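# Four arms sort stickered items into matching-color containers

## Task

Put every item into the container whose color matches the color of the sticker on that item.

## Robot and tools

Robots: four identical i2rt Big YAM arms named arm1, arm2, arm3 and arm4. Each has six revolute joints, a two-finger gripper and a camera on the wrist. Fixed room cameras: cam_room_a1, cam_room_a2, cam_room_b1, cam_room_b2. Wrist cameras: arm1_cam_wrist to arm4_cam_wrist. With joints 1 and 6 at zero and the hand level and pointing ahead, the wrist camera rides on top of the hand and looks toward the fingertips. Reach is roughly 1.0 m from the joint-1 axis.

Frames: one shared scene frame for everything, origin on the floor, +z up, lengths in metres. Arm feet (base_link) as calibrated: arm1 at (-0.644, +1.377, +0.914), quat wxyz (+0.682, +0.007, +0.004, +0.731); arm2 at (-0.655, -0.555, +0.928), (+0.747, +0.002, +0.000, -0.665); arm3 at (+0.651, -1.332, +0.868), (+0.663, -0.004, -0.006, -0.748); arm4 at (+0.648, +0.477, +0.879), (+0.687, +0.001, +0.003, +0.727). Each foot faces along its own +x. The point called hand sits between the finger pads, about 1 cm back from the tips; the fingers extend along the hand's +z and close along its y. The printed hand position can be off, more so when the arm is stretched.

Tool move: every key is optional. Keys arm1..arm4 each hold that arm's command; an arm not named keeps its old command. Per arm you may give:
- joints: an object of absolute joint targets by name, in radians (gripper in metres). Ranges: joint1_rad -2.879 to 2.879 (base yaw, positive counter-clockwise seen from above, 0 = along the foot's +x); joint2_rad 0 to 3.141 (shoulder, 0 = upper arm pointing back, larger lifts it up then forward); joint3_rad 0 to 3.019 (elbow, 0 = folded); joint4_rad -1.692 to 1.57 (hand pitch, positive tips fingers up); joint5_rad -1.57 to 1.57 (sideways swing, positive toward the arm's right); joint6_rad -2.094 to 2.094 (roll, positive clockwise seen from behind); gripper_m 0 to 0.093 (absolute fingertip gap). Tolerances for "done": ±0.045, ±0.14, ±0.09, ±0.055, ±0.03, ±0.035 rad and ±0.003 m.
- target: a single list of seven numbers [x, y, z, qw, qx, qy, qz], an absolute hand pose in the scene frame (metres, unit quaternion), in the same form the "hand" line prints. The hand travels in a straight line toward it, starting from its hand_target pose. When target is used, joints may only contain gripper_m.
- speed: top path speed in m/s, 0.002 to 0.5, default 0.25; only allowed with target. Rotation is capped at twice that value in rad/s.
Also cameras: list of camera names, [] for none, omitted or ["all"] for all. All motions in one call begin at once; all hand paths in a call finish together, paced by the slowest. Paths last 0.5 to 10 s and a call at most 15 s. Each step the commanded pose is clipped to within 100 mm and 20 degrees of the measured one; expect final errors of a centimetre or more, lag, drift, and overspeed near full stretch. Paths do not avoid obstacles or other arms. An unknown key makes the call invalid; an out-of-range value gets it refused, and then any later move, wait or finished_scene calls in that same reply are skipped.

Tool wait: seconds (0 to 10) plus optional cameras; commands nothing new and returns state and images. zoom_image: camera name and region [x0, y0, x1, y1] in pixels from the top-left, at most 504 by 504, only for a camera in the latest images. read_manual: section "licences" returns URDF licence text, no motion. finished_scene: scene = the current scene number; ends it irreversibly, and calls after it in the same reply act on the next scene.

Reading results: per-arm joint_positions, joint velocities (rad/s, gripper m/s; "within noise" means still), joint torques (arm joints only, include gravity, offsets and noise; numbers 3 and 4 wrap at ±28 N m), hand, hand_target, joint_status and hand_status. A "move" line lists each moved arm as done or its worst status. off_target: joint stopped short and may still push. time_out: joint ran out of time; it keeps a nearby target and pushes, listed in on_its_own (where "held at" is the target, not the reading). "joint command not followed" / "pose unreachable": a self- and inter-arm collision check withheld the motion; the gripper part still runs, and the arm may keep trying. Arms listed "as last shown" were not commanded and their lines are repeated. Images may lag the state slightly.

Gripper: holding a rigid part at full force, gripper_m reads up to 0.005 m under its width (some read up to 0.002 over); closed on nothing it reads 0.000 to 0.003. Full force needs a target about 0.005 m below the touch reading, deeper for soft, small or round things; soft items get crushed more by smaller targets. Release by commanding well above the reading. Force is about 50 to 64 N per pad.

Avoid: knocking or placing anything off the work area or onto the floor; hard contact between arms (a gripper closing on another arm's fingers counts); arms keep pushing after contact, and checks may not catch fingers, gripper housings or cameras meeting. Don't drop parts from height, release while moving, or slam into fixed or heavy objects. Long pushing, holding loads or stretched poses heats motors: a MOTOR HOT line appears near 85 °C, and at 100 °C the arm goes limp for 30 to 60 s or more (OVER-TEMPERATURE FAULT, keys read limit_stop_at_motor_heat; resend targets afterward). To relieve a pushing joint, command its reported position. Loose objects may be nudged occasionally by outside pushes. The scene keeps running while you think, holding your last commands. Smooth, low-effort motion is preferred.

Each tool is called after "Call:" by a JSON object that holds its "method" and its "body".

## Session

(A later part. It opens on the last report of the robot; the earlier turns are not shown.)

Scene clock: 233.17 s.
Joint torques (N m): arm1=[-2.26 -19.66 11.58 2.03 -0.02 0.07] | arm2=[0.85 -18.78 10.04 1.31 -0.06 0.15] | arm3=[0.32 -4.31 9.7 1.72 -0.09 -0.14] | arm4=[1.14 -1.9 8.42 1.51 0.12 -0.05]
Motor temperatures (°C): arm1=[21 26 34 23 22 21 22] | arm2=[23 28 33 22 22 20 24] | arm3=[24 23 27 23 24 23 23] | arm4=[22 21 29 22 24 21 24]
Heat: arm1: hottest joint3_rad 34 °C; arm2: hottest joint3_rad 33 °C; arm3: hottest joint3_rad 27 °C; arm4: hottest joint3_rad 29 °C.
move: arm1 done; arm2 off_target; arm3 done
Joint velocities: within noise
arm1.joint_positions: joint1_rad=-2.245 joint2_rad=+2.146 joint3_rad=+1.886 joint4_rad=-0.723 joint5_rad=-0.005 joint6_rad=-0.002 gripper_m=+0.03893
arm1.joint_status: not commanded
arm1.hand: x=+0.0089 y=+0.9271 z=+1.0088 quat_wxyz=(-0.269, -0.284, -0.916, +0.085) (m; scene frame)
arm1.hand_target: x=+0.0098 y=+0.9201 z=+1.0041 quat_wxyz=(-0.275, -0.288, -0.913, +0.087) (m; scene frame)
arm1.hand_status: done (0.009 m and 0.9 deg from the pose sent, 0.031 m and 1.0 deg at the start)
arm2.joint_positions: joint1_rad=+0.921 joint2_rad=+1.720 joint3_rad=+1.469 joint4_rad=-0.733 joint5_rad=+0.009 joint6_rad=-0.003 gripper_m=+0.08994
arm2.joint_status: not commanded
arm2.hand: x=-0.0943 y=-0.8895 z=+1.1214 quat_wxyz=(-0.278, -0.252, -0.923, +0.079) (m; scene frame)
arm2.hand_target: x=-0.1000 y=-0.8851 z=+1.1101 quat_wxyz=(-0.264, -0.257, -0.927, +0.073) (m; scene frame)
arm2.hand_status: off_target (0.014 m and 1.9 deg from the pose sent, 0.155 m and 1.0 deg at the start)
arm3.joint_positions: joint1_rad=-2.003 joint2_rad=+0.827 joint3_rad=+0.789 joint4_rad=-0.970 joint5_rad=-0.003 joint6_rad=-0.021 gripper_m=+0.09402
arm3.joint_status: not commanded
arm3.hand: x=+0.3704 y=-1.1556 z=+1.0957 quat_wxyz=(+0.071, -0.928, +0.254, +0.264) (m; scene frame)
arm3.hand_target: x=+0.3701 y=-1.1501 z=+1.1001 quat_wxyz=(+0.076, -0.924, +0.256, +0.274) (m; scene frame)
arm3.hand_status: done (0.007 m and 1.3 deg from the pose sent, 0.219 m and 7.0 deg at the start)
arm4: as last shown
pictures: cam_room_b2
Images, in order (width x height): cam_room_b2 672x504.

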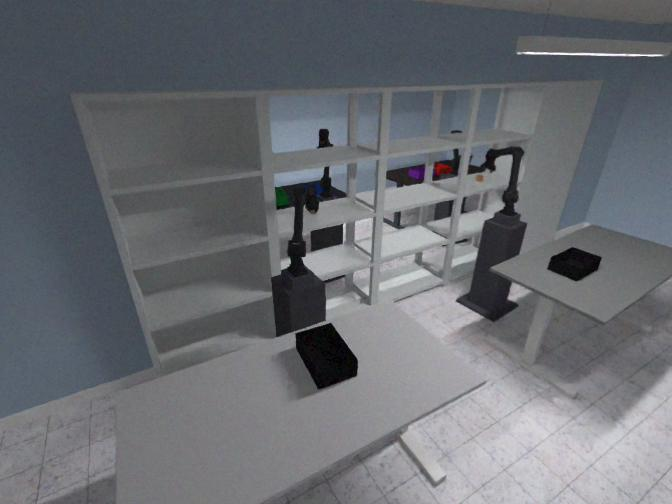

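Call:
{"method": "move", "body": {"arm1": {"target":[0.010,0.921,0.992,0.2548,0.2898,0.9190,-0.0803],"speed":0.08}, "arm2": {"joints":{"joint2_rad":0.75,"joint3_rad":0.85,"joint4_rad":-1.1}}, "arm3": {"target":[0.08,-0.991,1.11,-0.0758,0.924,-0.256,-0.2737],"speed":0.25}, "arm4": {"target":[0.37,0.67,1.10,-0.0854,0.9146,-0.2884,-0.2709],"speed":0.3}, "cameras": ["arm1_cam_wrist","arm3_cam_wrist","cam_room_b2"]}}

Call:
{"method": "zoom_image", "body": {"camera": "cam_room_b2", "region": [260, 150, 400, 270]}}

Scene clock: 241.40 s.
Joint torques (N m): arm1=[-2.08 -17.67 14.39 0.57 -0.01 0.09] | arm2=[0.79 -3.43 10.28 1.48 -0.06 0.15] | arm3=[2.61 -19.02 13.78 0.7 0.12 0.03] | arm4=[1.67 -3.84 9.63 1.58 0.24 0.06]
Motor temperatures (°C): arm1=[21 26 33 23 22 21 22] | arm2=[23 28 32 22 22 20 24] | arm3=[24 23 28 23 24 23 23] | arm4=[22 21 30 22 24 21 24]
Heat: arm1: hottest joint3_rad 33 °C; arm2: hottest joint3_rad 32 °C; arm3: hottest joint3_rad 28 °C; arm4: hottest joint3_rad 30 °C.
move: arm1 off_target; arm2 done; arm3 off_target; arm4 done
Joint velocities: within noise
arm1.joint_positions: joint1_rad=-2.245 joint2_rad=+2.150 joint3_rad=+1.886 joint4_rad=-0.728 joint5_rad=-0.005 joint6_rad=-0.002 gripper_m=+0.03893
arm1.joint_status: not commanded
arm1.hand: x=+0.0079 y=+0.9277 z=+1.0055 quat_wxyz=(-0.265, -0.284, -0.918, +0.084) (m; scene frame)
arm1.hand_target: x=+0.0094 y=+0.9214 z=+0.9919 quat_wxyz=(-0.255, -0.290, -0.919, +0.081) (m; scene frame)
arm1.hand_status: off_target (0.015 m and 1.5 deg from the pose sent, 0.018 m and 1.9 deg at the start)
arm2.joint_positions: joint1_rad=+0.921 joint2_rad=+0.747 joint3_rad=+0.865 joint4_rad=-1.090 joint5_rad=+0.009 joint6_rad=-0.003 gripper_m=+0.08994
arm2.joint_status: all done
arm2.hand: x=-0.3903 y=-0.7151 z=+1.2057 quat_wxyz=(-0.284, -0.252, -0.922, +0.081) (m; scene frame)
arm2.hand_target: x=-0.3936 y=-0.7126 z=+1.1961 quat_wxyz=(-0.271, -0.256, -0.925, +0.075) (m; scene frame)
arm2.hand_status: not commanded
arm3.joint_positions: joint1_rad=-1.993 joint2_rad=+1.715 joint3_rad=+1.559 joint4_rad=-0.874 joint5_rad=+0.013 joint6_rad=-0.004 gripper_m=+0.09402
arm3.joint_status: not commanded
arm3.hand: x=+0.0970 y=-0.9910 z=+1.0857 quat_wxyz=(+0.072, -0.929, +0.260, +0.253) (m; scene frame)
arm3.hand_target: x=+0.0812 y=-0.9917 z=+1.1100 quat_wxyz=(+0.076, -0.924, +0.256, +0.274) (m; scene frame)
arm3.hand_status: off_target (0.030 m and 2.5 deg from the pose sent, 0.334 m and 1.3 deg at the start)
arm4.joint_positions: joint1_rad=+0.912 joint2_rad=+0.847 joint3_rad=+0.761 joint4_rad=-0.931 joint5_rad=+0.010 joint6_rad=+0.012 gripper_m=+0.09402
arm4.joint_status: not commanded
arm4.hand: x=+0.3758 y=+0.6683 z=+1.0953 quat_wxyz=(-0.082, +0.916, -0.293, -0.262) (m; scene frame)
arm4.hand_target: x=+0.3700 y=+0.6699 z=+1.1001 quat_wxyz=(-0.085, +0.914, -0.288, -0.271) (m; scene frame)
arm4.hand_status: done (0.008 m and 1.2 deg from the pose sent, 0.233 m and 7.2 deg at the start)
pictures: arm1_cam_wrist, arm3_cam_wrist, cam_room_b2
Images, in order (width x height): arm1_cam_wrist 672x504, arm3_cam_wrist 672x504, cam_room_b2 672x504.

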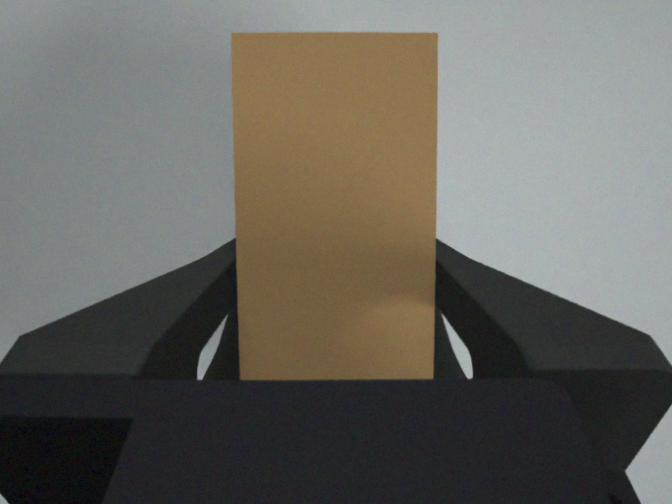

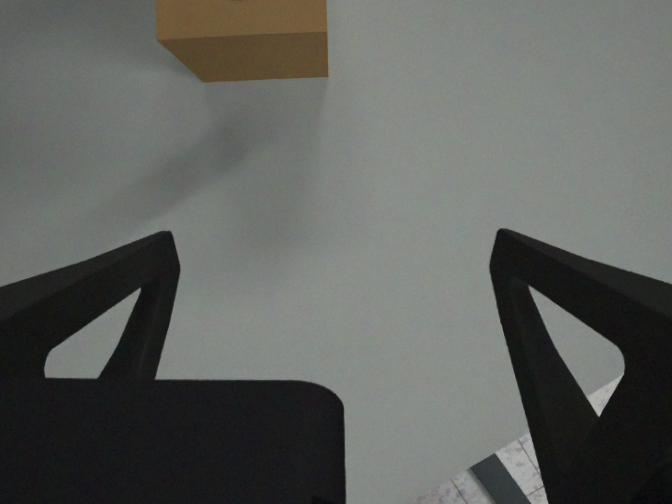

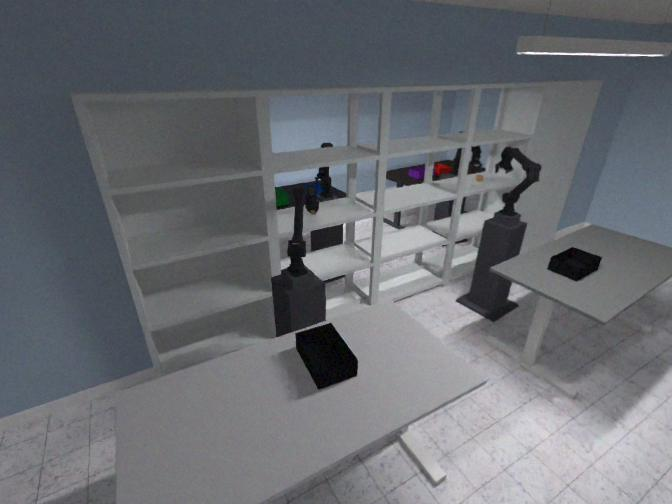

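Scaled by 3.600.

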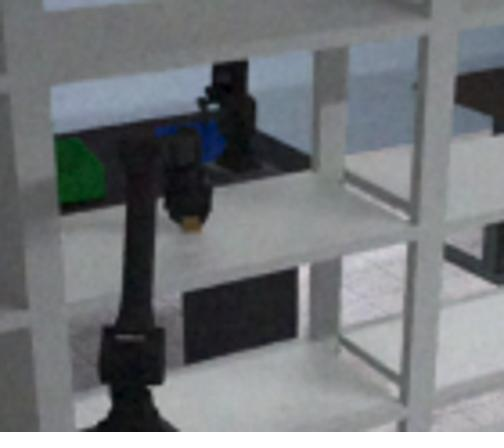

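Call:
{"method": "move", "body": {"arm1": {"target":[0.0095,0.9215,0.997,0.2548,0.2898,0.9190,-0.0803],"speed":0.08}, "arm3": {"target":[0.011,-0.984,1.100,-0.0699,0.9295,-0.2359,-0.2753],"speed":0.2}, "cameras": []}}

Call:
{"method": "move", "body": {"arm1": {"joints":{"gripper_m":0.08}}, "cameras": ["arm1_cam_wrist","arm3_cam_wrist"]}}

Scene clock: 253.87 s.
Joint torques (N m): arm1=[-2.14 -18.02 14.38 0.34 0.02 0.09] | arm2=[0.73 -3.37 10.33 1.47 -0.06 0.15] | arm3=[1.96 -22.18 13.97 0.75 0.05 -0.01] | arm4=[1.55 -3.78 9.7 1.43 0.23 0.04]
Motor temperatures (°C): arm1=[21 26 33 23 22 21 22] | arm2=[23 27 32 22 22 20 24] | arm3=[24 24 30 23 24 23 23] | arm4=[22 21 30 22 24 21 24]
Heat: arm1: hottest joint3_rad 33 °C; arm2: hottest joint3_rad 32 °C; arm3: hottest joint3_rad 30 °C; arm4: hottest joint3_rad 30 °C.
move: arm1 off_target; arm3 off_target
Joint velocities: within noise
arm1.joint_positions: joint1_rad=-2.245 joint2_rad=+2.150 joint3_rad=+1.887 joint4_rad=-0.735 joint5_rad=-0.005 joint6_rad=-0.001 gripper_m=+0.03893
arm1.joint_status: not commanded
arm1.hand: x=+0.0070 y=+0.9284 z=+1.0051 quat_wxyz=(-0.263, -0.284, -0.918, +0.083) (m; scene frame)
arm1.hand_target: x=+0.0091 y=+0.9217 z=+0.9968 quat_wxyz=(-0.255, -0.290, -0.919, +0.081) (m; scene frame)
arm1.hand_status: off_target (0.011 m and 1.2 deg from the pose sent, 0.011 m and 1.5 deg at the start)
arm2, arm4: as last shown
arm3.joint_positions: joint1_rad=-1.948 joint2_rad=+1.893 joint3_rad=+1.780 joint4_rad=-0.921 joint5_rad=+0.013 joint6_rad=-0.004 gripper_m=+0.09402
arm3.joint_status: not commanded
arm3.hand: x=+0.0258 y=-0.9863 z=+1.0738 quat_wxyz=(+0.065, -0.935, +0.239, +0.253) (m; scene frame)
arm3.hand_target: x=+0.0123 y=-0.9848 z=+1.0999 quat_wxyz=(+0.070, -0.929, +0.236, +0.275) (m; scene frame)
arm3.hand_status: off_target (0.030 m and 2.7 deg from the pose sent, 0.087 m and 3.7 deg at the start)
arm4.hand: x=+0.3757 y=+0.6684 z=+1.0953 quat_wxyz=(-0.082, +0.916, -0.293, -0.262) (m; scene frame)
pictures: none
No camera images: "cameras" was empty.

Scene clock: 254.50 s.
Joint torques (N m): arm1=[-2.02 -17.61 14.5 0.68 -0.05 0.04] | arm2=[0.97 -3.31 10.3 1.46 -0.06 0.15] | arm3=[1.96 -22.3 13.96 0.73 0.05 -0.01] | arm4=[1.55 -3.78 9.55 1.4 0.24 0.05]
Motor temperatures (°C): arm1=[21 26 33 23 22 21 22] | arm2=[23 27 32 22 22 20 24] | arm3=[24 24 30 23 24 23 23] | arm4=[22 21 30 22 24 21 24]
Heat: arm1: hottest joint3_rad 33 °C; arm2: hottest joint3_rad 32 °C; arm3: hottest joint3_rad 30 °C; arm4: hottest joint3_rad 30 °C.
move: arm1 done
Joint velocities: within noise
arm1.joint_positions: joint1_rad=-2.252 joint2_rad=+2.152 joint3_rad=+1.888 joint4_rad=-0.743 joint5_rad=-0.004 joint6_rad=+0.003 gripper_m=+0.07996
arm1.joint_status: all done
arm1.hand: x=+0.0026 y=+0.9247 z=+1.0028 quat_wxyz=(-0.258, -0.290, -0.918, +0.083) (m; scene frame)
arm1.hand_target: x=+0.0091 y=+0.9216 z=+0.9970 quat_wxyz=(-0.255, -0.290, -0.919, +0.081) (m; scene frame)
arm1.hand_status: not commanded
arm2, arm3, arm4: as last shown
pictures: arm1_cam_wrist, arm3_cam_wrist
Images, in order (width x height): arm1_cam_wrist 672x504, arm3_cam_wrist 672x504.

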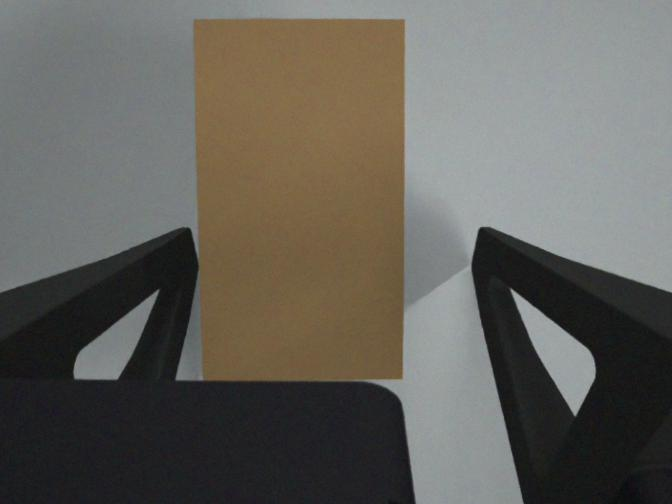

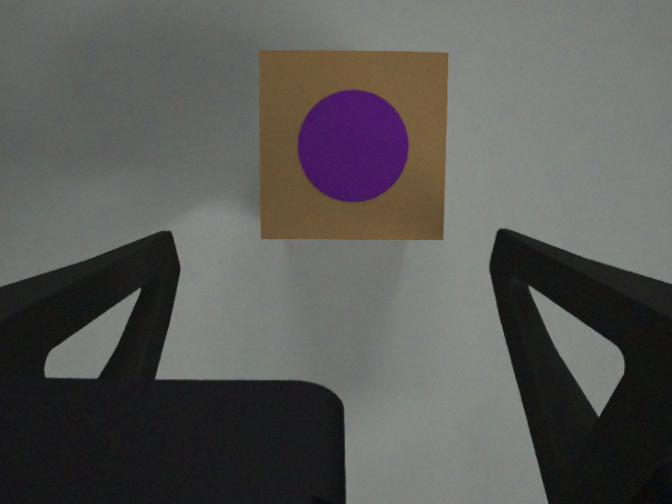

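Call:
{"method": "move", "body": {"arm1": {"target":[-0.11,1.0,1.10,0.2548,0.2898,0.9190,-0.0803],"speed":0.2}, "arm3": {"target":[-0.011,-0.966,1.050,-0.0699,0.9295,-0.2359,-0.2753],"speed":0.12}, "cameras": ["arm3_cam_wrist"]}}

Call:
{"method": "move", "body": {"arm1": {"joints":{"joint2_rad":0.75,"joint3_rad":0.85,"joint4_rad":-1.1}}, "arm3": {"joints":{"gripper_m":0.046}}, "arm4": {"target":[0.055,0.89,1.12,-0.0866,0.9133,-0.2924,-0.2705],"speed":0.25}, "cameras": ["arm3_cam_wrist","arm4_cam_wrist"]}}

Scene clock: 267.03 s.
Joint torques (N m): arm1=[-3.02 -15.15 11.12 0.59 -0.03 -0.07] | arm2=[0.79 -3.37 10.3 1.48 -0.06 0.15] | arm3=[1.44 -22.18 13.93 1.62 -0.09 -0.1] | arm4=[1.26 -3.37 9.61 1.48 0.23 0.02]
Motor temperatures (°C): arm1=[21 27 34 23 22 21 22] | arm2=[23 27 32 22 22 20 24] | arm3=[24 25 31 23 24 23 23] | arm4=[22 21 30 22 24 21 24]
Heat: arm1: hottest joint3_rad 34 °C; arm2: hottest joint3_rad 32 °C; arm3: hottest joint3_rad 31 °C; arm4: hottest joint3_rad 30 °C.
move: arm1 done; arm3 off_target
Joint velocities: within noise
arm1.joint_positions: joint1_rad=-2.252 joint2_rad=+1.730 joint3_rad=+1.496 joint4_rad=-0.773 joint5_rad=-0.009 joint6_rad=+0.004 gripper_m=+0.07996
arm1.joint_status: not commanded
arm1.hand: x=-0.1055 y=+1.0024 z=+1.1004 quat_wxyz=(-0.260, -0.290, -0.918, +0.080) (m; scene frame)
arm1.hand_target: x=-0.1100 y=+1.0000 z=+1.1000 quat_wxyz=(-0.255, -0.290, -0.919, +0.080) (m; scene frame)
arm1.hand_status: done (0.005 m and 0.6 deg from the pose sent, 0.167 m and 0.5 deg at the start)
arm2, arm4: as last shown
arm3.joint_positions: joint1_rad=-1.948 joint2_rad=+1.976 joint3_rad=+1.794 joint4_rad=-0.862 joint5_rad=+0.011 joint6_rad=-0.004 gripper_m=+0.09402
arm3.joint_status: not commanded
arm3.hand: x=+0.0071 y=-0.9770 z=+1.0298 quat_wxyz=(+0.063, -0.937, +0.239, +0.248) (m; scene frame)
arm3.hand_target: x=-0.0094 y=-0.9670 z=+1.0502 quat_wxyz=(+0.070, -0.929, +0.236, +0.275) (m; scene frame)
arm3.hand_status: off_target (0.029 m and 3.3 deg from the pose sent, 0.048 m and 2.7 deg at the start)
pictures: arm3_cam_wrist
Images, in order (width x height): arm3_cam_wrist 672x504.

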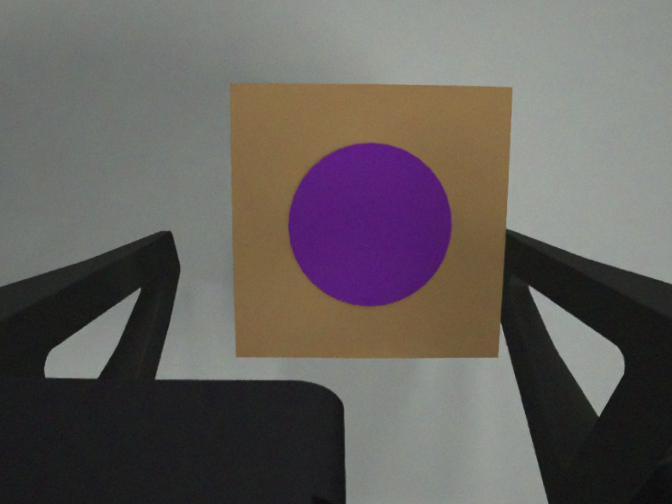

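Scene clock: 269.27 s.
Joint torques (N m): arm1=[-2.2 0.09 11.38 1.02 -0.04 -0.06] | arm2=[0.85 -3.37 10.32 1.51 -0.06 0.15] | arm3=[1.32 -22.42 13.89 1.59 -0.05 -0.1] | arm4=[0.67 -20.6 12.86 0.51 0.2 0.03]
Motor temperatures (°C): arm1=[21 27 34 23 22 21 22] | arm2=[23 27 32 22 22 20 24] | arm3=[24 25 31 23 24 23 23] | arm4=[22 21 31 22 24 21 24]
Heat: arm1: hottest joint3_rad 34 °C; arm2: hottest joint3_rad 32 °C; arm3: hottest joint3_rad 31 °C; arm4: hottest joint3_rad 31 °C.
move: arm1 done; arm3 off_target; arm4 off_target
Joint velocities: within noise
arm1.joint_positions: joint1_rad=-2.252 joint2_rad=+0.749 joint3_rad=+0.851 joint4_rad=-1.092 joint5_rad=-0.009 joint6_rad=+0.004 gripper_m=+0.07996
arm1.joint_status: all done
arm1.hand: x=-0.3879 y=+1.2013 z=+1.1790 quat_wxyz=(-0.267, -0.289, -0.916, +0.083) (m; scene frame)
arm1.hand_target: x=-0.3904 y=+1.2006 z=+1.1773 quat_wxyz=(-0.262, -0.289, -0.917, +0.082) (m; scene frame)
arm1.hand_status: not commanded
arm2: as last shown
arm3.joint_positions: joint1_rad=-1.948 joint2_rad=+1.976 joint3_rad=+1.794 joint4_rad=-0.861 joint5_rad=+0.010 joint6_rad=-0.004 gripper_m=+0.05273
arm3.joint_status: gripper_m off_target (ended at +0.05277, target +0.04600)
arm3.hand: x=+0.0069 y=-0.9770 z=+1.0299 quat_wxyz=(+0.063, -0.936, +0.239, +0.249) (m; scene frame)
arm3.hand_target: x=-0.0094 y=-0.9669 z=+1.0503 quat_wxyz=(+0.070, -0.929, +0.236, +0.275) (m; scene frame)
arm3.hand_status: not commanded
arm4.joint_positions: joint1_rad=+0.912 joint2_rad=+1.875 joint3_rad=+1.782 joint4_rad=-0.931 joint5_rad=+0.010 joint6_rad=+0.012 gripper_m=+0.09402
arm4.joint_status: not commanded
arm4.hand: x=+0.0655 y=+0.8817 z=+1.1051 quat_wxyz=(-0.081, +0.917, -0.293, -0.259) (m; scene frame)
arm4.hand_target: x=+0.0557 y=+0.8894 z=+1.1200 quat_wxyz=(-0.087, +0.913, -0.292, -0.271) (m; scene frame)
arm4.hand_status: off_target (0.020 m and 1.5 deg from the pose sent, 0.391 m and 1.2 deg at the start)
pictures: arm3_cam_wrist, arm4_cam_wrist
Images, in order (width x height): arm3_cam_wrist 672x504, arm4_cam_wrist 672x504.

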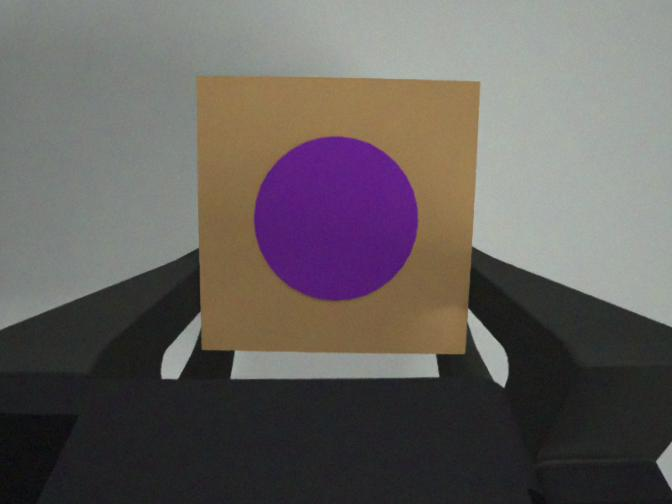

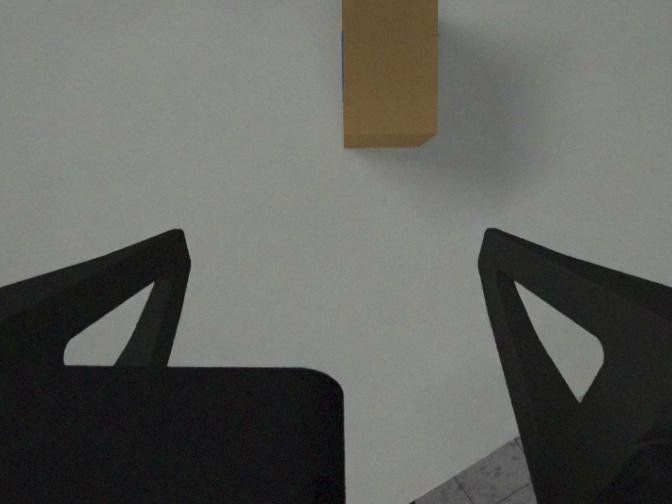

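Call:
{"method": "move", "body": {"arm3": {"target":[0.066,-0.995,1.11,-0.0699,0.9295,-0.2359,-0.2753],"speed":0.2}, "arm4": {"target":[0.035,0.933,1.080,-0.0866,0.9133,-0.2924,-0.2705],"speed":0.2}, "cameras": ["arm4_cam_wrist"]}}

Call:
{"method": "move", "body": {"arm3": {"target":[0.36,-1.14,1.11,-0.0699,0.9295,-0.2359,-0.2753],"speed":0.35}, "arm4": {"target":[0.006,0.953,1.033,-0.0866,0.9133,-0.2924,-0.2705],"speed":0.12}, "cameras": ["arm4_cam_wrist"]}}

Scene clock: 285.90 s.
Joint torques (N m): arm1=[-3.19 -0.09 11.47 0.88 -0.03 -0.05] | arm2=[0.79 -3.43 10.33 1.47 -0.06 0.15] | arm3=[0.44 -19.43 9.24 0.94 -0.08 -0.13] | arm4=[0.67 -22.48 12.75 1.32 -0.06 -0.11]
Motor temperatures (°C): arm1=[21 26 35 23 22 21 22] | arm2=[23 26 32 22 22 20 23] | arm3=[24 26 32 23 24 23 24] | arm4=[22 23 33 22 24 21 24]
Heat: arm1: hottest joint3_rad 35 °C; arm2: hottest joint3_rad 32 °C; arm3: hottest joint3_rad 32 °C; arm4: hottest joint3_rad 33 °C.
move: arm3 off_target; arm4 off_target
Joint velocities: within noise
arm1, arm2: as last shown
arm3.joint_positions: joint1_rad=-1.953 joint2_rad=+1.742 joint3_rad=+1.656 joint4_rad=-0.888 joint5_rad=+0.001 joint6_rad=-0.016 gripper_m=+0.05273
arm3.joint_status: not commanded
arm3.hand: x=+0.0611 y=-1.0031 z=+1.1166 quat_wxyz=(+0.070, -0.928, +0.233, +0.282) (m; scene frame)
arm3.hand_target: x=+0.0660 y=-0.9952 z=+1.1102 quat_wxyz=(+0.070, -0.929, +0.236, +0.275) (m; scene frame)
arm3.hand_status: off_target (0.012 m and 0.9 deg from the pose sent, 0.101 m and 3.2 deg at the start)
arm4.joint_positions: joint1_rad=+0.877 joint2_rad=+2.004 joint3_rad=+1.876 joint4_rad=-0.919 joint5_rad=-0.001 joint6_rad=-0.004 gripper_m=+0.09402
arm4.joint_status: not commanded
arm4.hand: x=+0.0501 y=+0.9219 z=+1.0622 quat_wxyz=(-0.079, +0.918, -0.301, -0.247) (m; scene frame)
arm4.hand_target: x=+0.0362 y=+0.9320 z=+1.0803 quat_wxyz=(-0.087, +0.913, -0.292, -0.271) (m; scene frame)
arm4.hand_status: off_target (0.026 m and 3.0 deg from the pose sent, 0.065 m and 1.5 deg at the start)
pictures: arm4_cam_wrist
Images, in order (width x height): arm4_cam_wrist 672x504.

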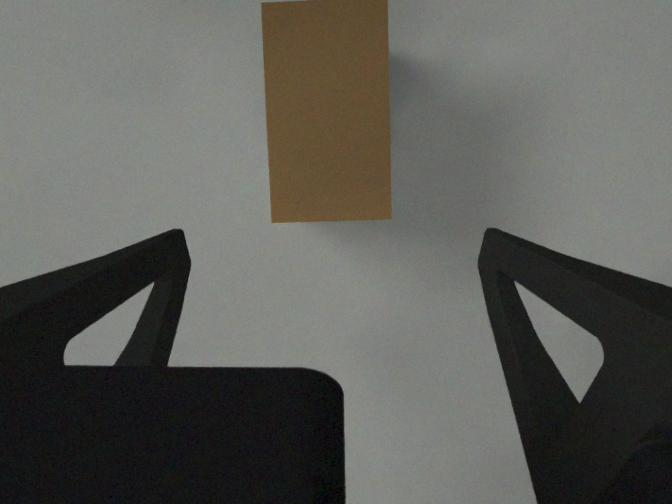

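Scene clock: 287.63 s.
Joint torques (N m): arm1=[-2.26 -0.32 11.59 0.95 -0.06 -0.06] | arm2=[0.79 -3.43 10.3 1.47 -0.06 0.15] | arm3=[0.32 -4.19 9.48 1.02 -0.12 -0.13] | arm4=[1.08 -22.71 12.86 1.46 -0.01 -0.11]
Motor temperatures (°C): arm1=[21 26 35 23 22 21 22] | arm2=[23 26 32 22 22 20 23] | arm3=[24 26 32 23 24 23 24] | arm4=[22 23 33 22 24 21 24]
Heat: arm1: hottest joint3_rad 35 °C; arm2: hottest joint3_rad 32 °C; arm3: hottest joint3_rad 32 °C; arm4: hottest joint3_rad 33 °C.
move: arm3 done; arm4 off_target
Joint velocities: within noise
arm1, arm2: as last shown
arm3.joint_positions: joint1_rad=-2.032 joint2_rad=+0.860 joint3_rad=+0.837 joint4_rad=-0.958 joint5_rad=-0.042 joint6_rad=-0.080 gripper_m=+0.05273
arm3.joint_status: not commanded
arm3.hand: x=+0.3579 y=-1.1437 z=+1.1119 quat_wxyz=(+0.069, -0.929, +0.234, +0.279) (m; scene frame)
arm3.hand_target: x=+0.3600 y=-1.1400 z=+1.1101 quat_wxyz=(+0.070, -0.929, +0.236, +0.275) (m; scene frame)
arm3.hand_status: done (0.005 m and 0.5 deg from the pose sent, 0.329 m and 0.9 deg at the start)
arm4.joint_positions: joint1_rad=+0.877 joint2_rad=+2.116 joint3_rad=+1.957 joint4_rad=-0.878 joint5_rad=-0.001 joint6_rad=-0.004 gripper_m=+0.09402
arm4.joint_status: not commanded
arm4.hand: x=+0.0225 y=+0.9421 z=+1.0250 quat_wxyz=(-0.080, +0.916, -0.301, -0.252) (m; scene frame)
arm4.hand_target: x=+0.0071 y=+0.9521 z=+1.0330 quat_wxyz=(-0.087, +0.913, -0.292, -0.271) (m; scene frame)
arm4.hand_status: off_target (0.021 m and 2.5 deg from the pose sent, 0.061 m and 3.0 deg at the start)
pictures: arm4_cam_wrist
Images, in order (width x height): arm4_cam_wrist 672x504.

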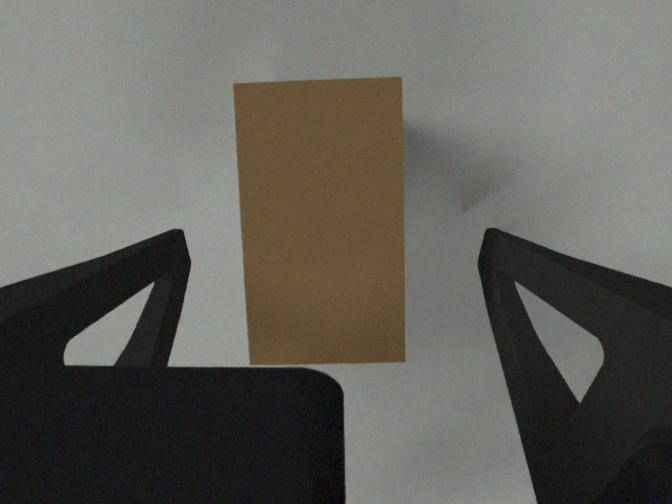

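Call:
{"method": "move", "body": {"arm3": {"joints":{"joint1_rad":1.806,"joint2_rad":0.75,"joint3_rad":0.85,"joint4_rad":-1.1,"joint5_rad":0,"joint6_rad":0}}, "arm4": {"target":[0.006,0.953,1.013,-0.0866,0.9133,-0.2924,-0.2705],"speed":0.1}, "cameras": []}}

Call:
{"method": "move", "body": {"arm3": {"target":[1.07,-1.284,0.93,-0.2835,0.0553,-0.957,-0.0165],"speed":0.3}, "arm4": {"joints":{"gripper_m":0.031}}, "cameras": ["arm3_cam_wrist","arm4_cam_wrist","cam_room_a1"]}}

Scene clock: 297.13 s.
Joint torques (N m): arm1=[-2.26 0.15 11.59 1.1 -0.11 -0.06] | arm2=[0.85 -3.37 10.32 1.47 -0.06 0.15] | arm3=[1.9 -3.08 10.54 0.91 0.11 0.01] | arm4=[1.2 -22.71 10.56 1.5 -0.06 -0.07]
Motor temperatures (°C): arm1=[21 26 35 23 22 21 22] | arm2=[23 26 32 22 22 20 23] | arm3=[24 26 32 23 24 23 24] | arm4=[22 24 34 22 24 21 24]
Heat: arm1: hottest joint3_rad 35 °C; arm2: hottest joint3_rad 32 °C; arm3: hottest joint3_rad 32 °C; arm4: hottest joint3_rad 34 °C.
move: arm3 done; arm4 off_target
Joint velocities: within noise
arm1, arm2: as last shown
arm3.joint_positions: joint1_rad=+1.797 joint2_rad=+0.754 joint3_rad=+0.837 joint4_rad=-1.096 joint5_rad=-0.003 joint6_rad=-0.006 gripper_m=+0.05283
arm3.joint_status: all done
arm3.hand: x=+0.9533 y=-1.2962 z=+1.1283 quat_wxyz=(-0.276, +0.056, -0.960, -0.008) (m; scene frame)
arm3.hand_target: x=+0.9537 y=-1.2935 z=+1.1351 quat_wxyz=(-0.281, +0.057, -0.958, -0.010) (m; scene frame)
arm3.hand_status: not commanded
arm4.joint_positions: joint1_rad=+0.877 joint2_rad=+2.125 joint3_rad=+1.957 joint4_rad=-0.835 joint5_rad=-0.001 joint6_rad=-0.004 gripper_m=+0.09402
arm4.joint_status: not commanded
arm4.hand: x=+0.0150 y=+0.9476 z=+1.0239 quat_wxyz=(-0.085, +0.912, -0.299, -0.267) (m; scene frame)
arm4.hand_target: x=+0.0066 y=+0.9525 z=+1.0130 quat_wxyz=(-0.087, +0.913, -0.292, -0.270) (m; scene frame)
arm4.hand_status: off_target (0.015 m and 0.9 deg from the pose sent, 0.023 m and 2.5 deg at the start)
pictures: none
No camera images: "cameras" was empty.

Scene clock: 298.63 s.
Joint torques (N m): arm1=[-2.43 0.32 11.41 1.02 -0.02 -0.03] | arm2=[0.73 -3.37 10.3 1.51 -0.06 0.15] | arm3=[1.03 -10.46 7.36 1.78 -0.07 -0.01] | arm4=[1.03 -22.42 10.55 1.39 -0.01 -0.08]
Motor temperatures (°C): arm1=[21 26 35 23 22 21 22] | arm2=[23 26 32 22 22 20 23] | arm3=[24 26 32 23 24 23 24] | arm4=[22 24 34 22 24 21 24]
Heat: arm1: hottest joint3_rad 35 °C; arm2: hottest joint3_rad 32 °C; arm3: hottest joint3_rad 32 °C; arm4: hottest joint3_rad 34 °C.
move: arm3 done; arm4 off_target
Joint velocities: within noise
arm1: as last shown
arm2.joint_positions: joint1_rad=+0.921 joint2_rad=+0.747 joint3_rad=+0.865 joint4_rad=-1.090 joint5_rad=+0.009 joint6_rad=-0.003 gripper_m=+0.08994
arm2.joint_status: not commanded
arm2.hand: x=-0.3903 y=-0.7151 z=+1.2057 quat_wxyz=(-0.284, -0.252, -0.922, +0.081) (m; scene frame)
arm2.hand_target: x=-0.3936 y=-0.7126 z=+1.1961 quat_wxyz=(-0.271, -0.256, -0.925, +0.075) (m; scene frame)
arm2.hand_status: not commanded
arm3.joint_positions: joint1_rad=+1.797 joint2_rad=+1.330 joint3_rad=+0.625 joint4_rad=-0.321 joint5_rad=-0.015 joint6_rad=-0.006 gripper_m=+0.05283
arm3.joint_status: not commanded
arm3.hand: x=+1.0653 y=-1.2850 z=+0.9224 quat_wxyz=(-0.269, +0.057, -0.961, -0.014) (m; scene frame)
arm3.hand_target: x=+1.0699 y=-1.2841 z=+0.9299 quat_wxyz=(-0.283, +0.055, -0.957, -0.016) (m; scene frame)
arm3.hand_status: done (0.009 m and 1.8 deg from the pose sent, 0.230 m and 1.3 deg at the start)
arm4.joint_positions: joint1_rad=+0.877 joint2_rad=+2.125 joint3_rad=+1.957 joint4_rad=-0.834 joint5_rad=-0.002 joint6_rad=-0.006 gripper_m=+0.03910
arm4.joint_status: gripper_m off_target (ended at +0.03913, target +0.03100)
arm4.hand: x=+0.0148 y=+0.9476 z=+1.0240 quat_wxyz=(-0.085, +0.912, -0.299, -0.268) (m; scene frame)
arm4.hand_target: x=+0.0065 y=+0.9525 z=+1.0130 quat_wxyz=(-0.087, +0.913, -0.292, -0.271) (m; scene frame)
arm4.hand_status: not commanded
pictures: arm3_cam_wrist, arm4_cam_wrist, cam_room_a1
Images, in order (width x height): arm3_cam_wrist 672x504, arm4_cam_wrist 672x504, cam_room_a1 672x504.

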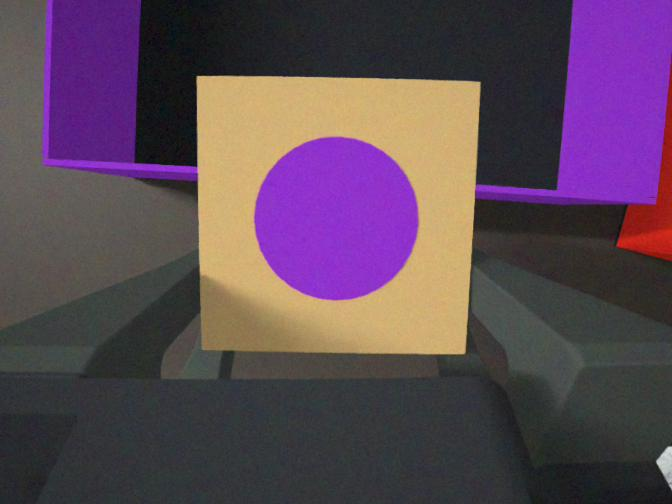

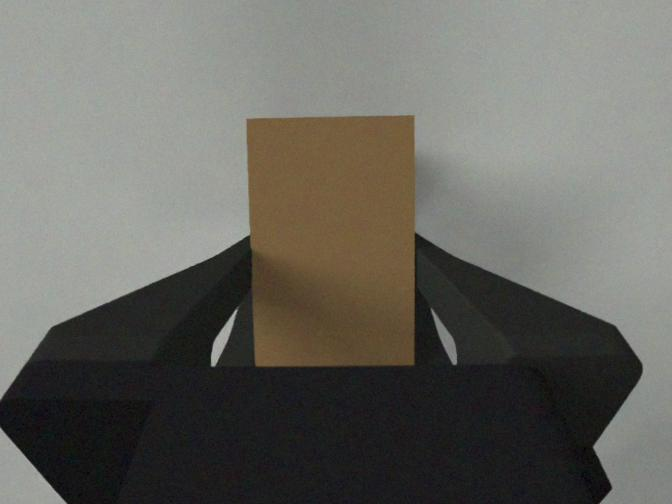

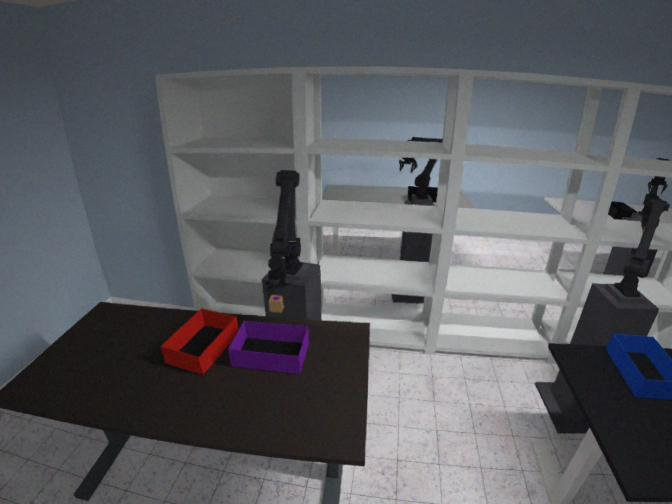

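Call:
{"method": "move", "body": {"arm3": {"target":[1.186,-1.276,0.86,-0.2835,0.0553,-0.957,-0.0165],"speed":0.2}, "arm4": {"target":[0.07,0.905,1.105,-0.0866,0.9133,-0.2924,-0.2705],"speed":0.2}, "cameras": []}}

Call:
{"method": "move", "body": {"arm3": {"target":[1.186,-1.276,0.775,-0.2835,0.0553,-0.957,-0.0165],"speed":0.12}, "arm4": {"target":[0.37,0.70,1.11,-0.0866,0.9133,-0.2924,-0.2705],"speed":0.35}, "cameras": ["arm3_cam_wrist","arm4_cam_wrist","cam_room_a1"]}}

Call:
{"method": "zoom_image", "body": {"camera": "cam_room_a1", "region": [200, 270, 350, 400]}}

Scene clock: 312.23 s.
Joint torques (N m): arm1=[-2.49 -0.21 11.51 1.05 -0.05 -0.03] | arm2=[0.79 -3.43 10.32 1.48 -0.05 0.15] | arm3=[0.56 -15.09 9.07 1.62 -0.07 -0.07] | arm4=[1.2 -21.83 9.26 0.72 0.02 -0.07]
Motor temperatures (°C): arm1=[21 25 35 23 22 21 22] | arm2=[23 26 32 22 22 20 23] | arm3=[24 25 31 23 24 23 24] | arm4=[22 25 34 22 24 21 25]
Heat: arm1: hottest joint3_rad 35 °C; arm2: hottest joint3_rad 32 °C; arm3: hottest joint3_rad 31 °C; arm4: hottest joint3_rad 34 °C.
move: arm3 off_target; arm4 done
Joint velocities: within noise
arm1, arm2: as last shown
arm3.joint_positions: joint1_rad=+1.797 joint2_rad=+1.744 joint3_rad=+0.844 joint4_rad=-0.144 joint5_rad=-0.019 joint6_rad=-0.006 gripper_m=+0.05283
arm3.joint_status: not commanded
arm3.hand: x=+1.1642 y=-1.2750 z=+0.8457 quat_wxyz=(-0.260, +0.058, -0.964, -0.015) (m; scene frame)
arm3.hand_target: x=+1.1851 y=-1.2762 z=+0.8606 quat_wxyz=(-0.284, +0.055, -0.957, -0.016) (m; scene frame)
arm3.hand_status: off_target (0.026 m and 2.8 deg from the pose sent, 0.136 m and 1.8 deg at the start)
arm4.joint_positions: joint1_rad=+0.877 joint2_rad=+1.886 joint3_rad=+1.789 joint4_rad=-0.892 joint5_rad=-0.002 joint6_rad=-0.006 gripper_m=+0.03910
arm4.joint_status: not commanded
arm4.hand: x=+0.0705 y=+0.9069 z=+1.1057 quat_wxyz=(-0.087, +0.910, -0.298, -0.274) (m; scene frame)
arm4.hand_target: x=+0.0700 y=+0.9049 z=+1.1050 quat_wxyz=(-0.087, +0.913, -0.292, -0.271) (m; scene frame)
arm4.hand_status: done (0.002 m and 0.8 deg from the pose sent, 0.107 m and 0.8 deg at the start)
pictures: none
No camera images: "cameras" was empty.

Scene clock: 313.93 s.
Joint torques (N m): arm1=[-2.73 -0.56 11.37 1.02 -0.07 -0.05] | arm2=[0.85 -3.49 10.32 1.47 -0.06 0.15] | arm3=[0.73 -15.79 6.17 1.78 0 -0.05] | arm4=[0.26 -4.07 9.68 0.73 -0.06 -0.08]
Motor temperatures (°C): arm1=[21 25 35 23 22 21 22] | arm2=[23 25 32 22 22 20 23] | arm3=[24 25 30 23 24 23 24] | arm4=[22 25 34 22 24 21 25]
Heat: arm1: hottest joint3_rad 35 °C; arm2: hottest joint3_rad 32 °C; arm3: hottest joint3_rad 30 °C; arm4: hottest joint3_rad 34 °C.
move: arm3 off_target; arm4 done
Joint velocities: within noise
arm1, arm2: as last shown
arm3.joint_positions: joint1_rad=+1.797 joint2_rad=+1.951 joint3_rad=+0.844 joint4_rad=+0.084 joint5_rad=-0.020 joint6_rad=-0.005 gripper_m=+0.05283
arm3.joint_status: not commanded
arm3.hand: x=+1.1734 y=-1.2749 z=+0.7708 quat_wxyz=(-0.270, +0.057, -0.961, -0.016) (m; scene frame)
arm3.hand_target: x=+1.1856 y=-1.2762 z=+0.7752 quat_wxyz=(-0.283, +0.055, -0.957, -0.016) (m; scene frame)
arm3.hand_status: off_target (0.013 m and 1.7 deg from the pose sent, 0.074 m and 2.8 deg at the start)
arm4.joint_positions: joint1_rad=+0.835 joint2_rad=+0.895 joint3_rad=+0.812 joint4_rad=-0.906 joint5_rad=-0.027 joint6_rad=-0.043 gripper_m=+0.03910
arm4.joint_status: not commanded
arm4.hand: x=+0.3700 y=+0.6977 z=+1.1098 quat_wxyz=(-0.087, +0.910, -0.296, -0.275) (m; scene frame)
arm4.hand_target: x=+0.3700 y=+0.6999 z=+1.1100 quat_wxyz=(-0.087, +0.913, -0.292, -0.270) (m; scene frame)
arm4.hand_status: done (0.002 m and 0.8 deg from the pose sent, 0.364 m and 0.8 deg at the start)
pictures: arm3_cam_wrist, arm4_cam_wrist, cam_room_a1
Images, in order (width x height): arm3_cam_wrist 672x504, arm4_cam_wrist 672x504, cam_room_a1 672x504.

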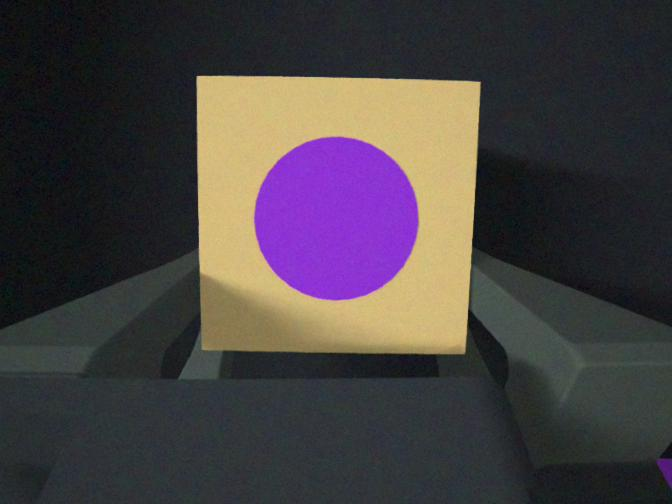

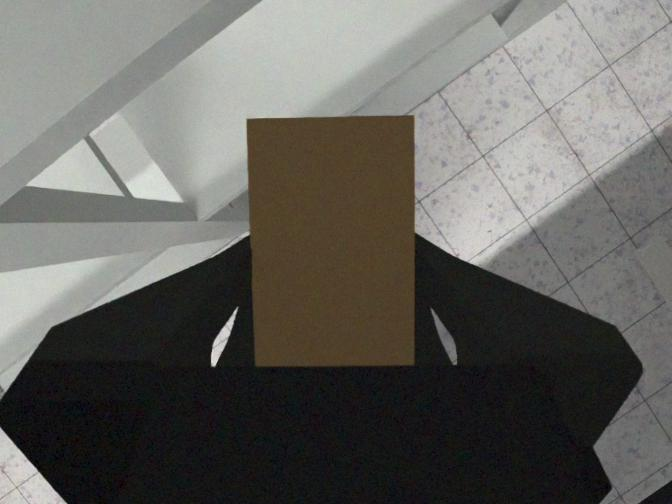

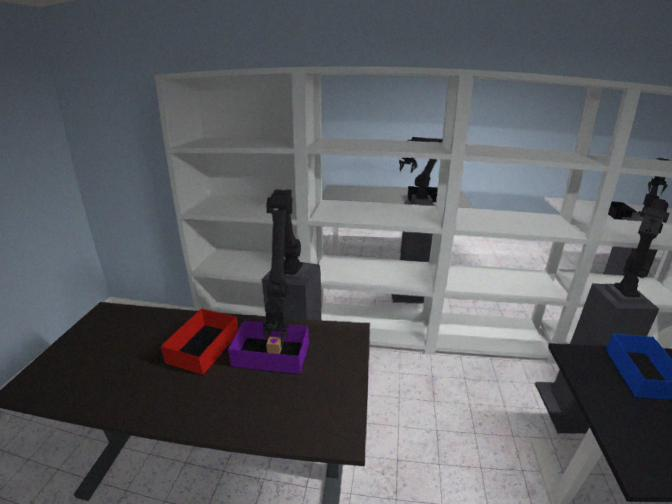

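Scaled by 3.360.

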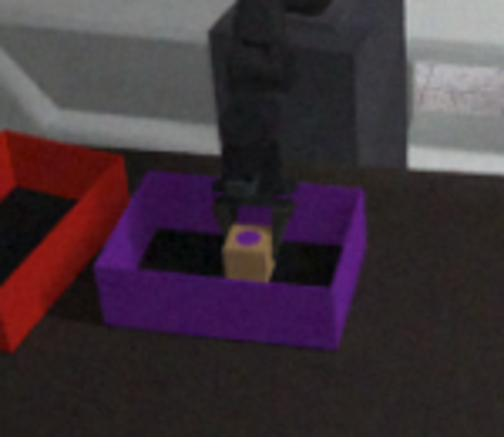

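Call:
{"method": "move", "body": {"arm3": {"target":[1.186,-1.276,0.745,-0.2835,0.0553,-0.957,-0.0165],"speed":0.1}, "arm4": {"joints":{"joint1_rad":-1.911,"joint2_rad":0.75,"joint3_rad":0.85,"joint4_rad":-1.1,"joint5_rad":0,"joint6_rad":0}}, "cameras": []}}

Call:
{"method": "move", "body": {"arm3": {"target":[1.186,-1.276,0.725,-0.2835,0.0553,-0.957,-0.0165],"speed":0.1}, "arm4": {"target":[1.09,0.348,0.87,0.281,0.136,0.949,-0.0403],"speed":0.3}, "cameras": ["arm4_cam_wrist","cam_room_a1","cam_room_a2"]}}

Call:
{"method": "zoom_image", "body": {"camera": "cam_room_a1", "region": [200, 270, 350, 400]}}

Call:
{"method": "zoom_image", "body": {"camera": "cam_room_a2", "region": [210, 260, 370, 400]}}

Scene clock: 325.63 s.
Joint torques (N m): arm1=[-2.73 0.15 11.44 0.96 -0.05 -0.02] | arm2=[0.79 -3.37 10.3 1.48 -0.06 0.16] | arm3=[0.85 -14.27 6.13 1.5 0.03 -0.05] | arm4=[0.73 -1.79 11.75 0.65 -0.01 0.18]
Motor temperatures (°C): arm1=[21 25 35 23 22 21 22] | arm2=[23 25 32 22 22 20 23] | arm3=[24 25 30 23 24 23 24] | arm4=[22 24 35 22 24 21 26]
Heat: arm1: hottest joint3_rad 35 °C; arm2: hottest joint3_rad 32 °C; arm3: hottest joint3_rad 30 °C; arm4: hottest joint3_rad 35 °C.
move: arm3 off_target; arm4 done
Joint velocities: within noise
arm1, arm2: as last shown
arm3.joint_positions: joint1_rad=+1.797 joint2_rad=+2.012 joint3_rad=+0.847 joint4_rad=+0.166 joint5_rad=-0.020 joint6_rad=-0.004 gripper_m=+0.05283
arm3.joint_status: not commanded
arm3.hand: x=+1.1778 y=-1.2747 z=+0.7515 quat_wxyz=(-0.281, +0.057, -0.958, -0.017) (m; scene frame)
arm3.hand_target: x=+1.1857 y=-1.2761 z=+0.7452 quat_wxyz=(-0.284, +0.055, -0.957, -0.016) (m; scene frame)
arm3.hand_status: off_target (0.011 m and 0.3 deg from the pose sent, 0.029 m and 1.6 deg at the start)
arm4.joint_positions: joint1_rad=-1.910 joint2_rad=+0.745 joint3_rad=+0.812 joint4_rad=-1.090 joint5_rad=+0.002 joint6_rad=-0.011 gripper_m=+0.03923
arm4.joint_status: all done
arm4.hand: x=+0.9367 y=+0.3937 z=+1.1293 quat_wxyz=(-0.265, -0.130, -0.954, +0.043) (m; scene frame)
arm4.hand_target: x=+0.9419 y=+0.3924 z=+1.1459 quat_wxyz=(-0.277, -0.135, -0.950, +0.042) (m; scene frame)
arm4.hand_status: not commanded
pictures: none
No camera images: "cameras" was empty.

Scene clock: 327.43 s.
Joint torques (N m): arm1=[-2.2 -0.26 11.36 0.92 -0.06 -0.04] | arm2=[0.79 -3.37 10.26 1.5 -0.05 0.15] | arm3=[0.85 -12.04 5.39 1.05 0.05 -0.05] | arm4=[0.67 -12.28 7.86 1.43 -0.05 0.13]
Motor temperatures (°C): arm1=[21 25 35 23 22 21 22] | arm2=[23 25 32 22 22 20 23] | arm3=[24 25 30 23 24 23 24] | arm4=[22 24 35 22 24 21 26]
Heat: arm1: hottest joint3_rad 35 °C; arm2: hottest joint3_rad 32 °C; arm3: hottest joint3_rad 30 °C; arm4: hottest joint3_rad 35 °C.
move: arm3 off_target; arm4 off_target
Joint velocities: within noise
arm1.joint_positions: joint1_rad=-2.252 joint2_rad=+0.749 joint3_rad=+0.851 joint4_rad=-1.092 joint5_rad=-0.009 joint6_rad=+0.004 gripper_m=+0.07996
arm1.joint_status: not commanded
arm1.hand: x=-0.3879 y=+1.2013 z=+1.1790 quat_wxyz=(-0.267, -0.289, -0.916, +0.083) (m; scene frame)
arm1.hand_target: x=-0.3904 y=+1.2006 z=+1.1773 quat_wxyz=(-0.262, -0.289, -0.917, +0.082) (m; scene frame)
arm1.hand_status: not commanded
arm2: as last shown
arm3.joint_positions: joint1_rad=+1.797 joint2_rad=+2.037 joint3_rad=+0.861 joint4_rad=+0.226 joint5_rad=-0.020 joint6_rad=-0.004 gripper_m=+0.05283
arm3.joint_status: not commanded
arm3.hand: x=+1.1917 y=-1.2732 z=+0.7513 quat_wxyz=(-0.305, +0.057, -0.951, -0.018) (m; scene frame)
arm3.hand_target: x=+1.1847 y=-1.2762 z=+0.7263 quat_wxyz=(-0.284, +0.055, -0.957, -0.017) (m; scene frame)
arm3.hand_status: off_target (0.027 m and 2.6 deg from the pose sent, 0.028 m and 0.4 deg at the start)
arm4.joint_positions: joint1_rad=-1.910 joint2_rad=+1.598 joint3_rad=+0.619 joint4_rad=-0.076 joint5_rad=-0.001 joint6_rad=-0.009 gripper_m=+0.03923
arm4.joint_status: not commanded
arm4.hand: x=+1.0660 y=+0.3553 z=+0.8520 quat_wxyz=(-0.251, -0.131, -0.958, +0.039) (m; scene frame)
arm4.hand_target: x=+1.0889 y=+0.3482 z=+0.8708 quat_wxyz=(-0.281, -0.136, -0.949, +0.040) (m; scene frame)
arm4.hand_status: off_target (0.031 m and 3.7 deg from the pose sent, 0.305 m and 2.0 deg at the start)
pictures: arm4_cam_wrist, cam_room_a1, cam_room_a2
Images, in order (width x height): arm4_cam_wrist 672x504, cam_room_a1 672x504, cam_room_a2 672x504.

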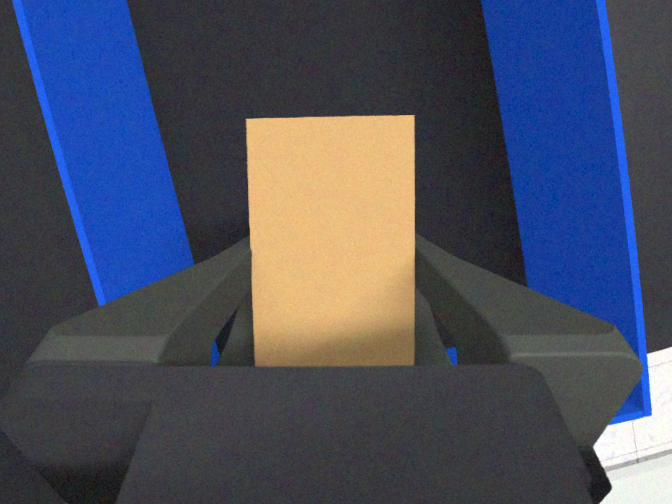

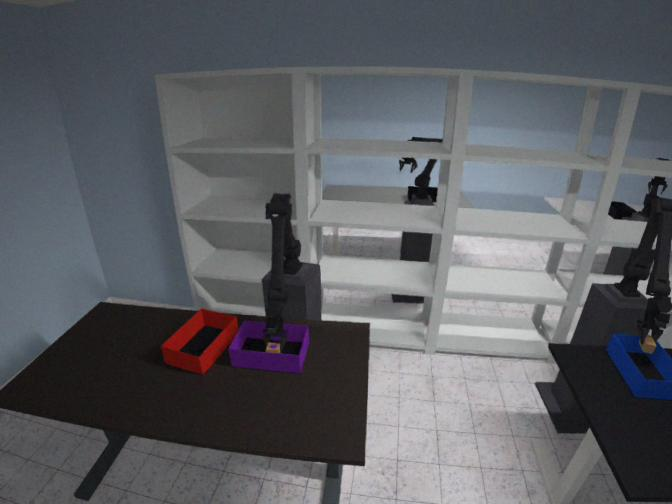

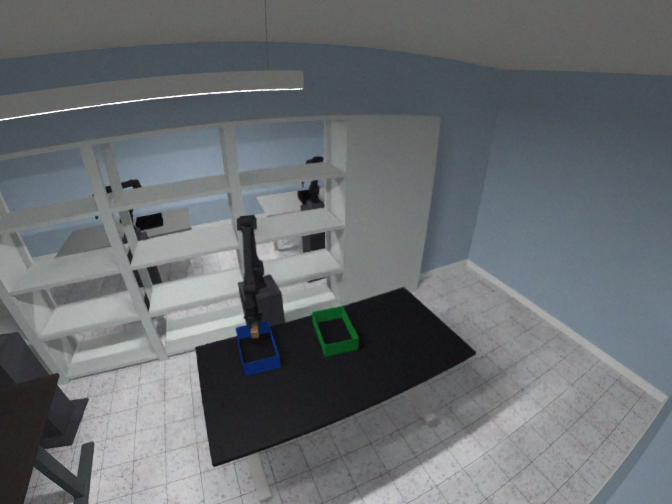

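Scaled by 3.360.

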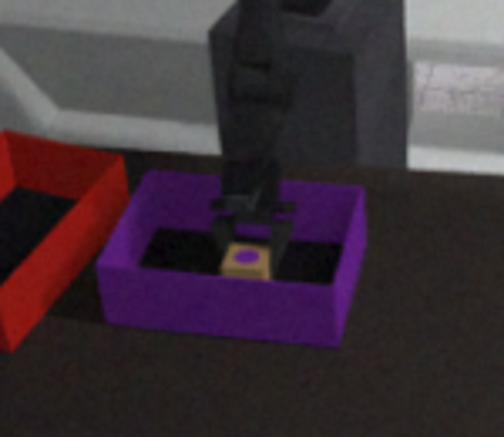

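Scaled by 3.150.

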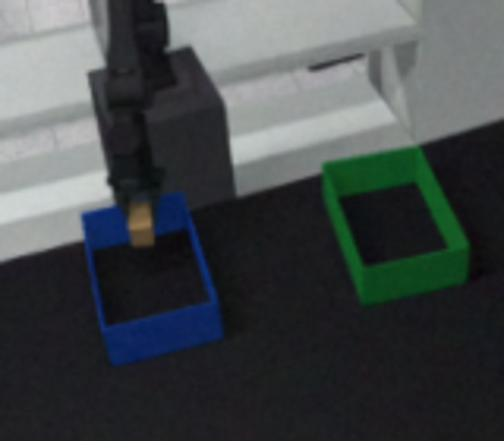

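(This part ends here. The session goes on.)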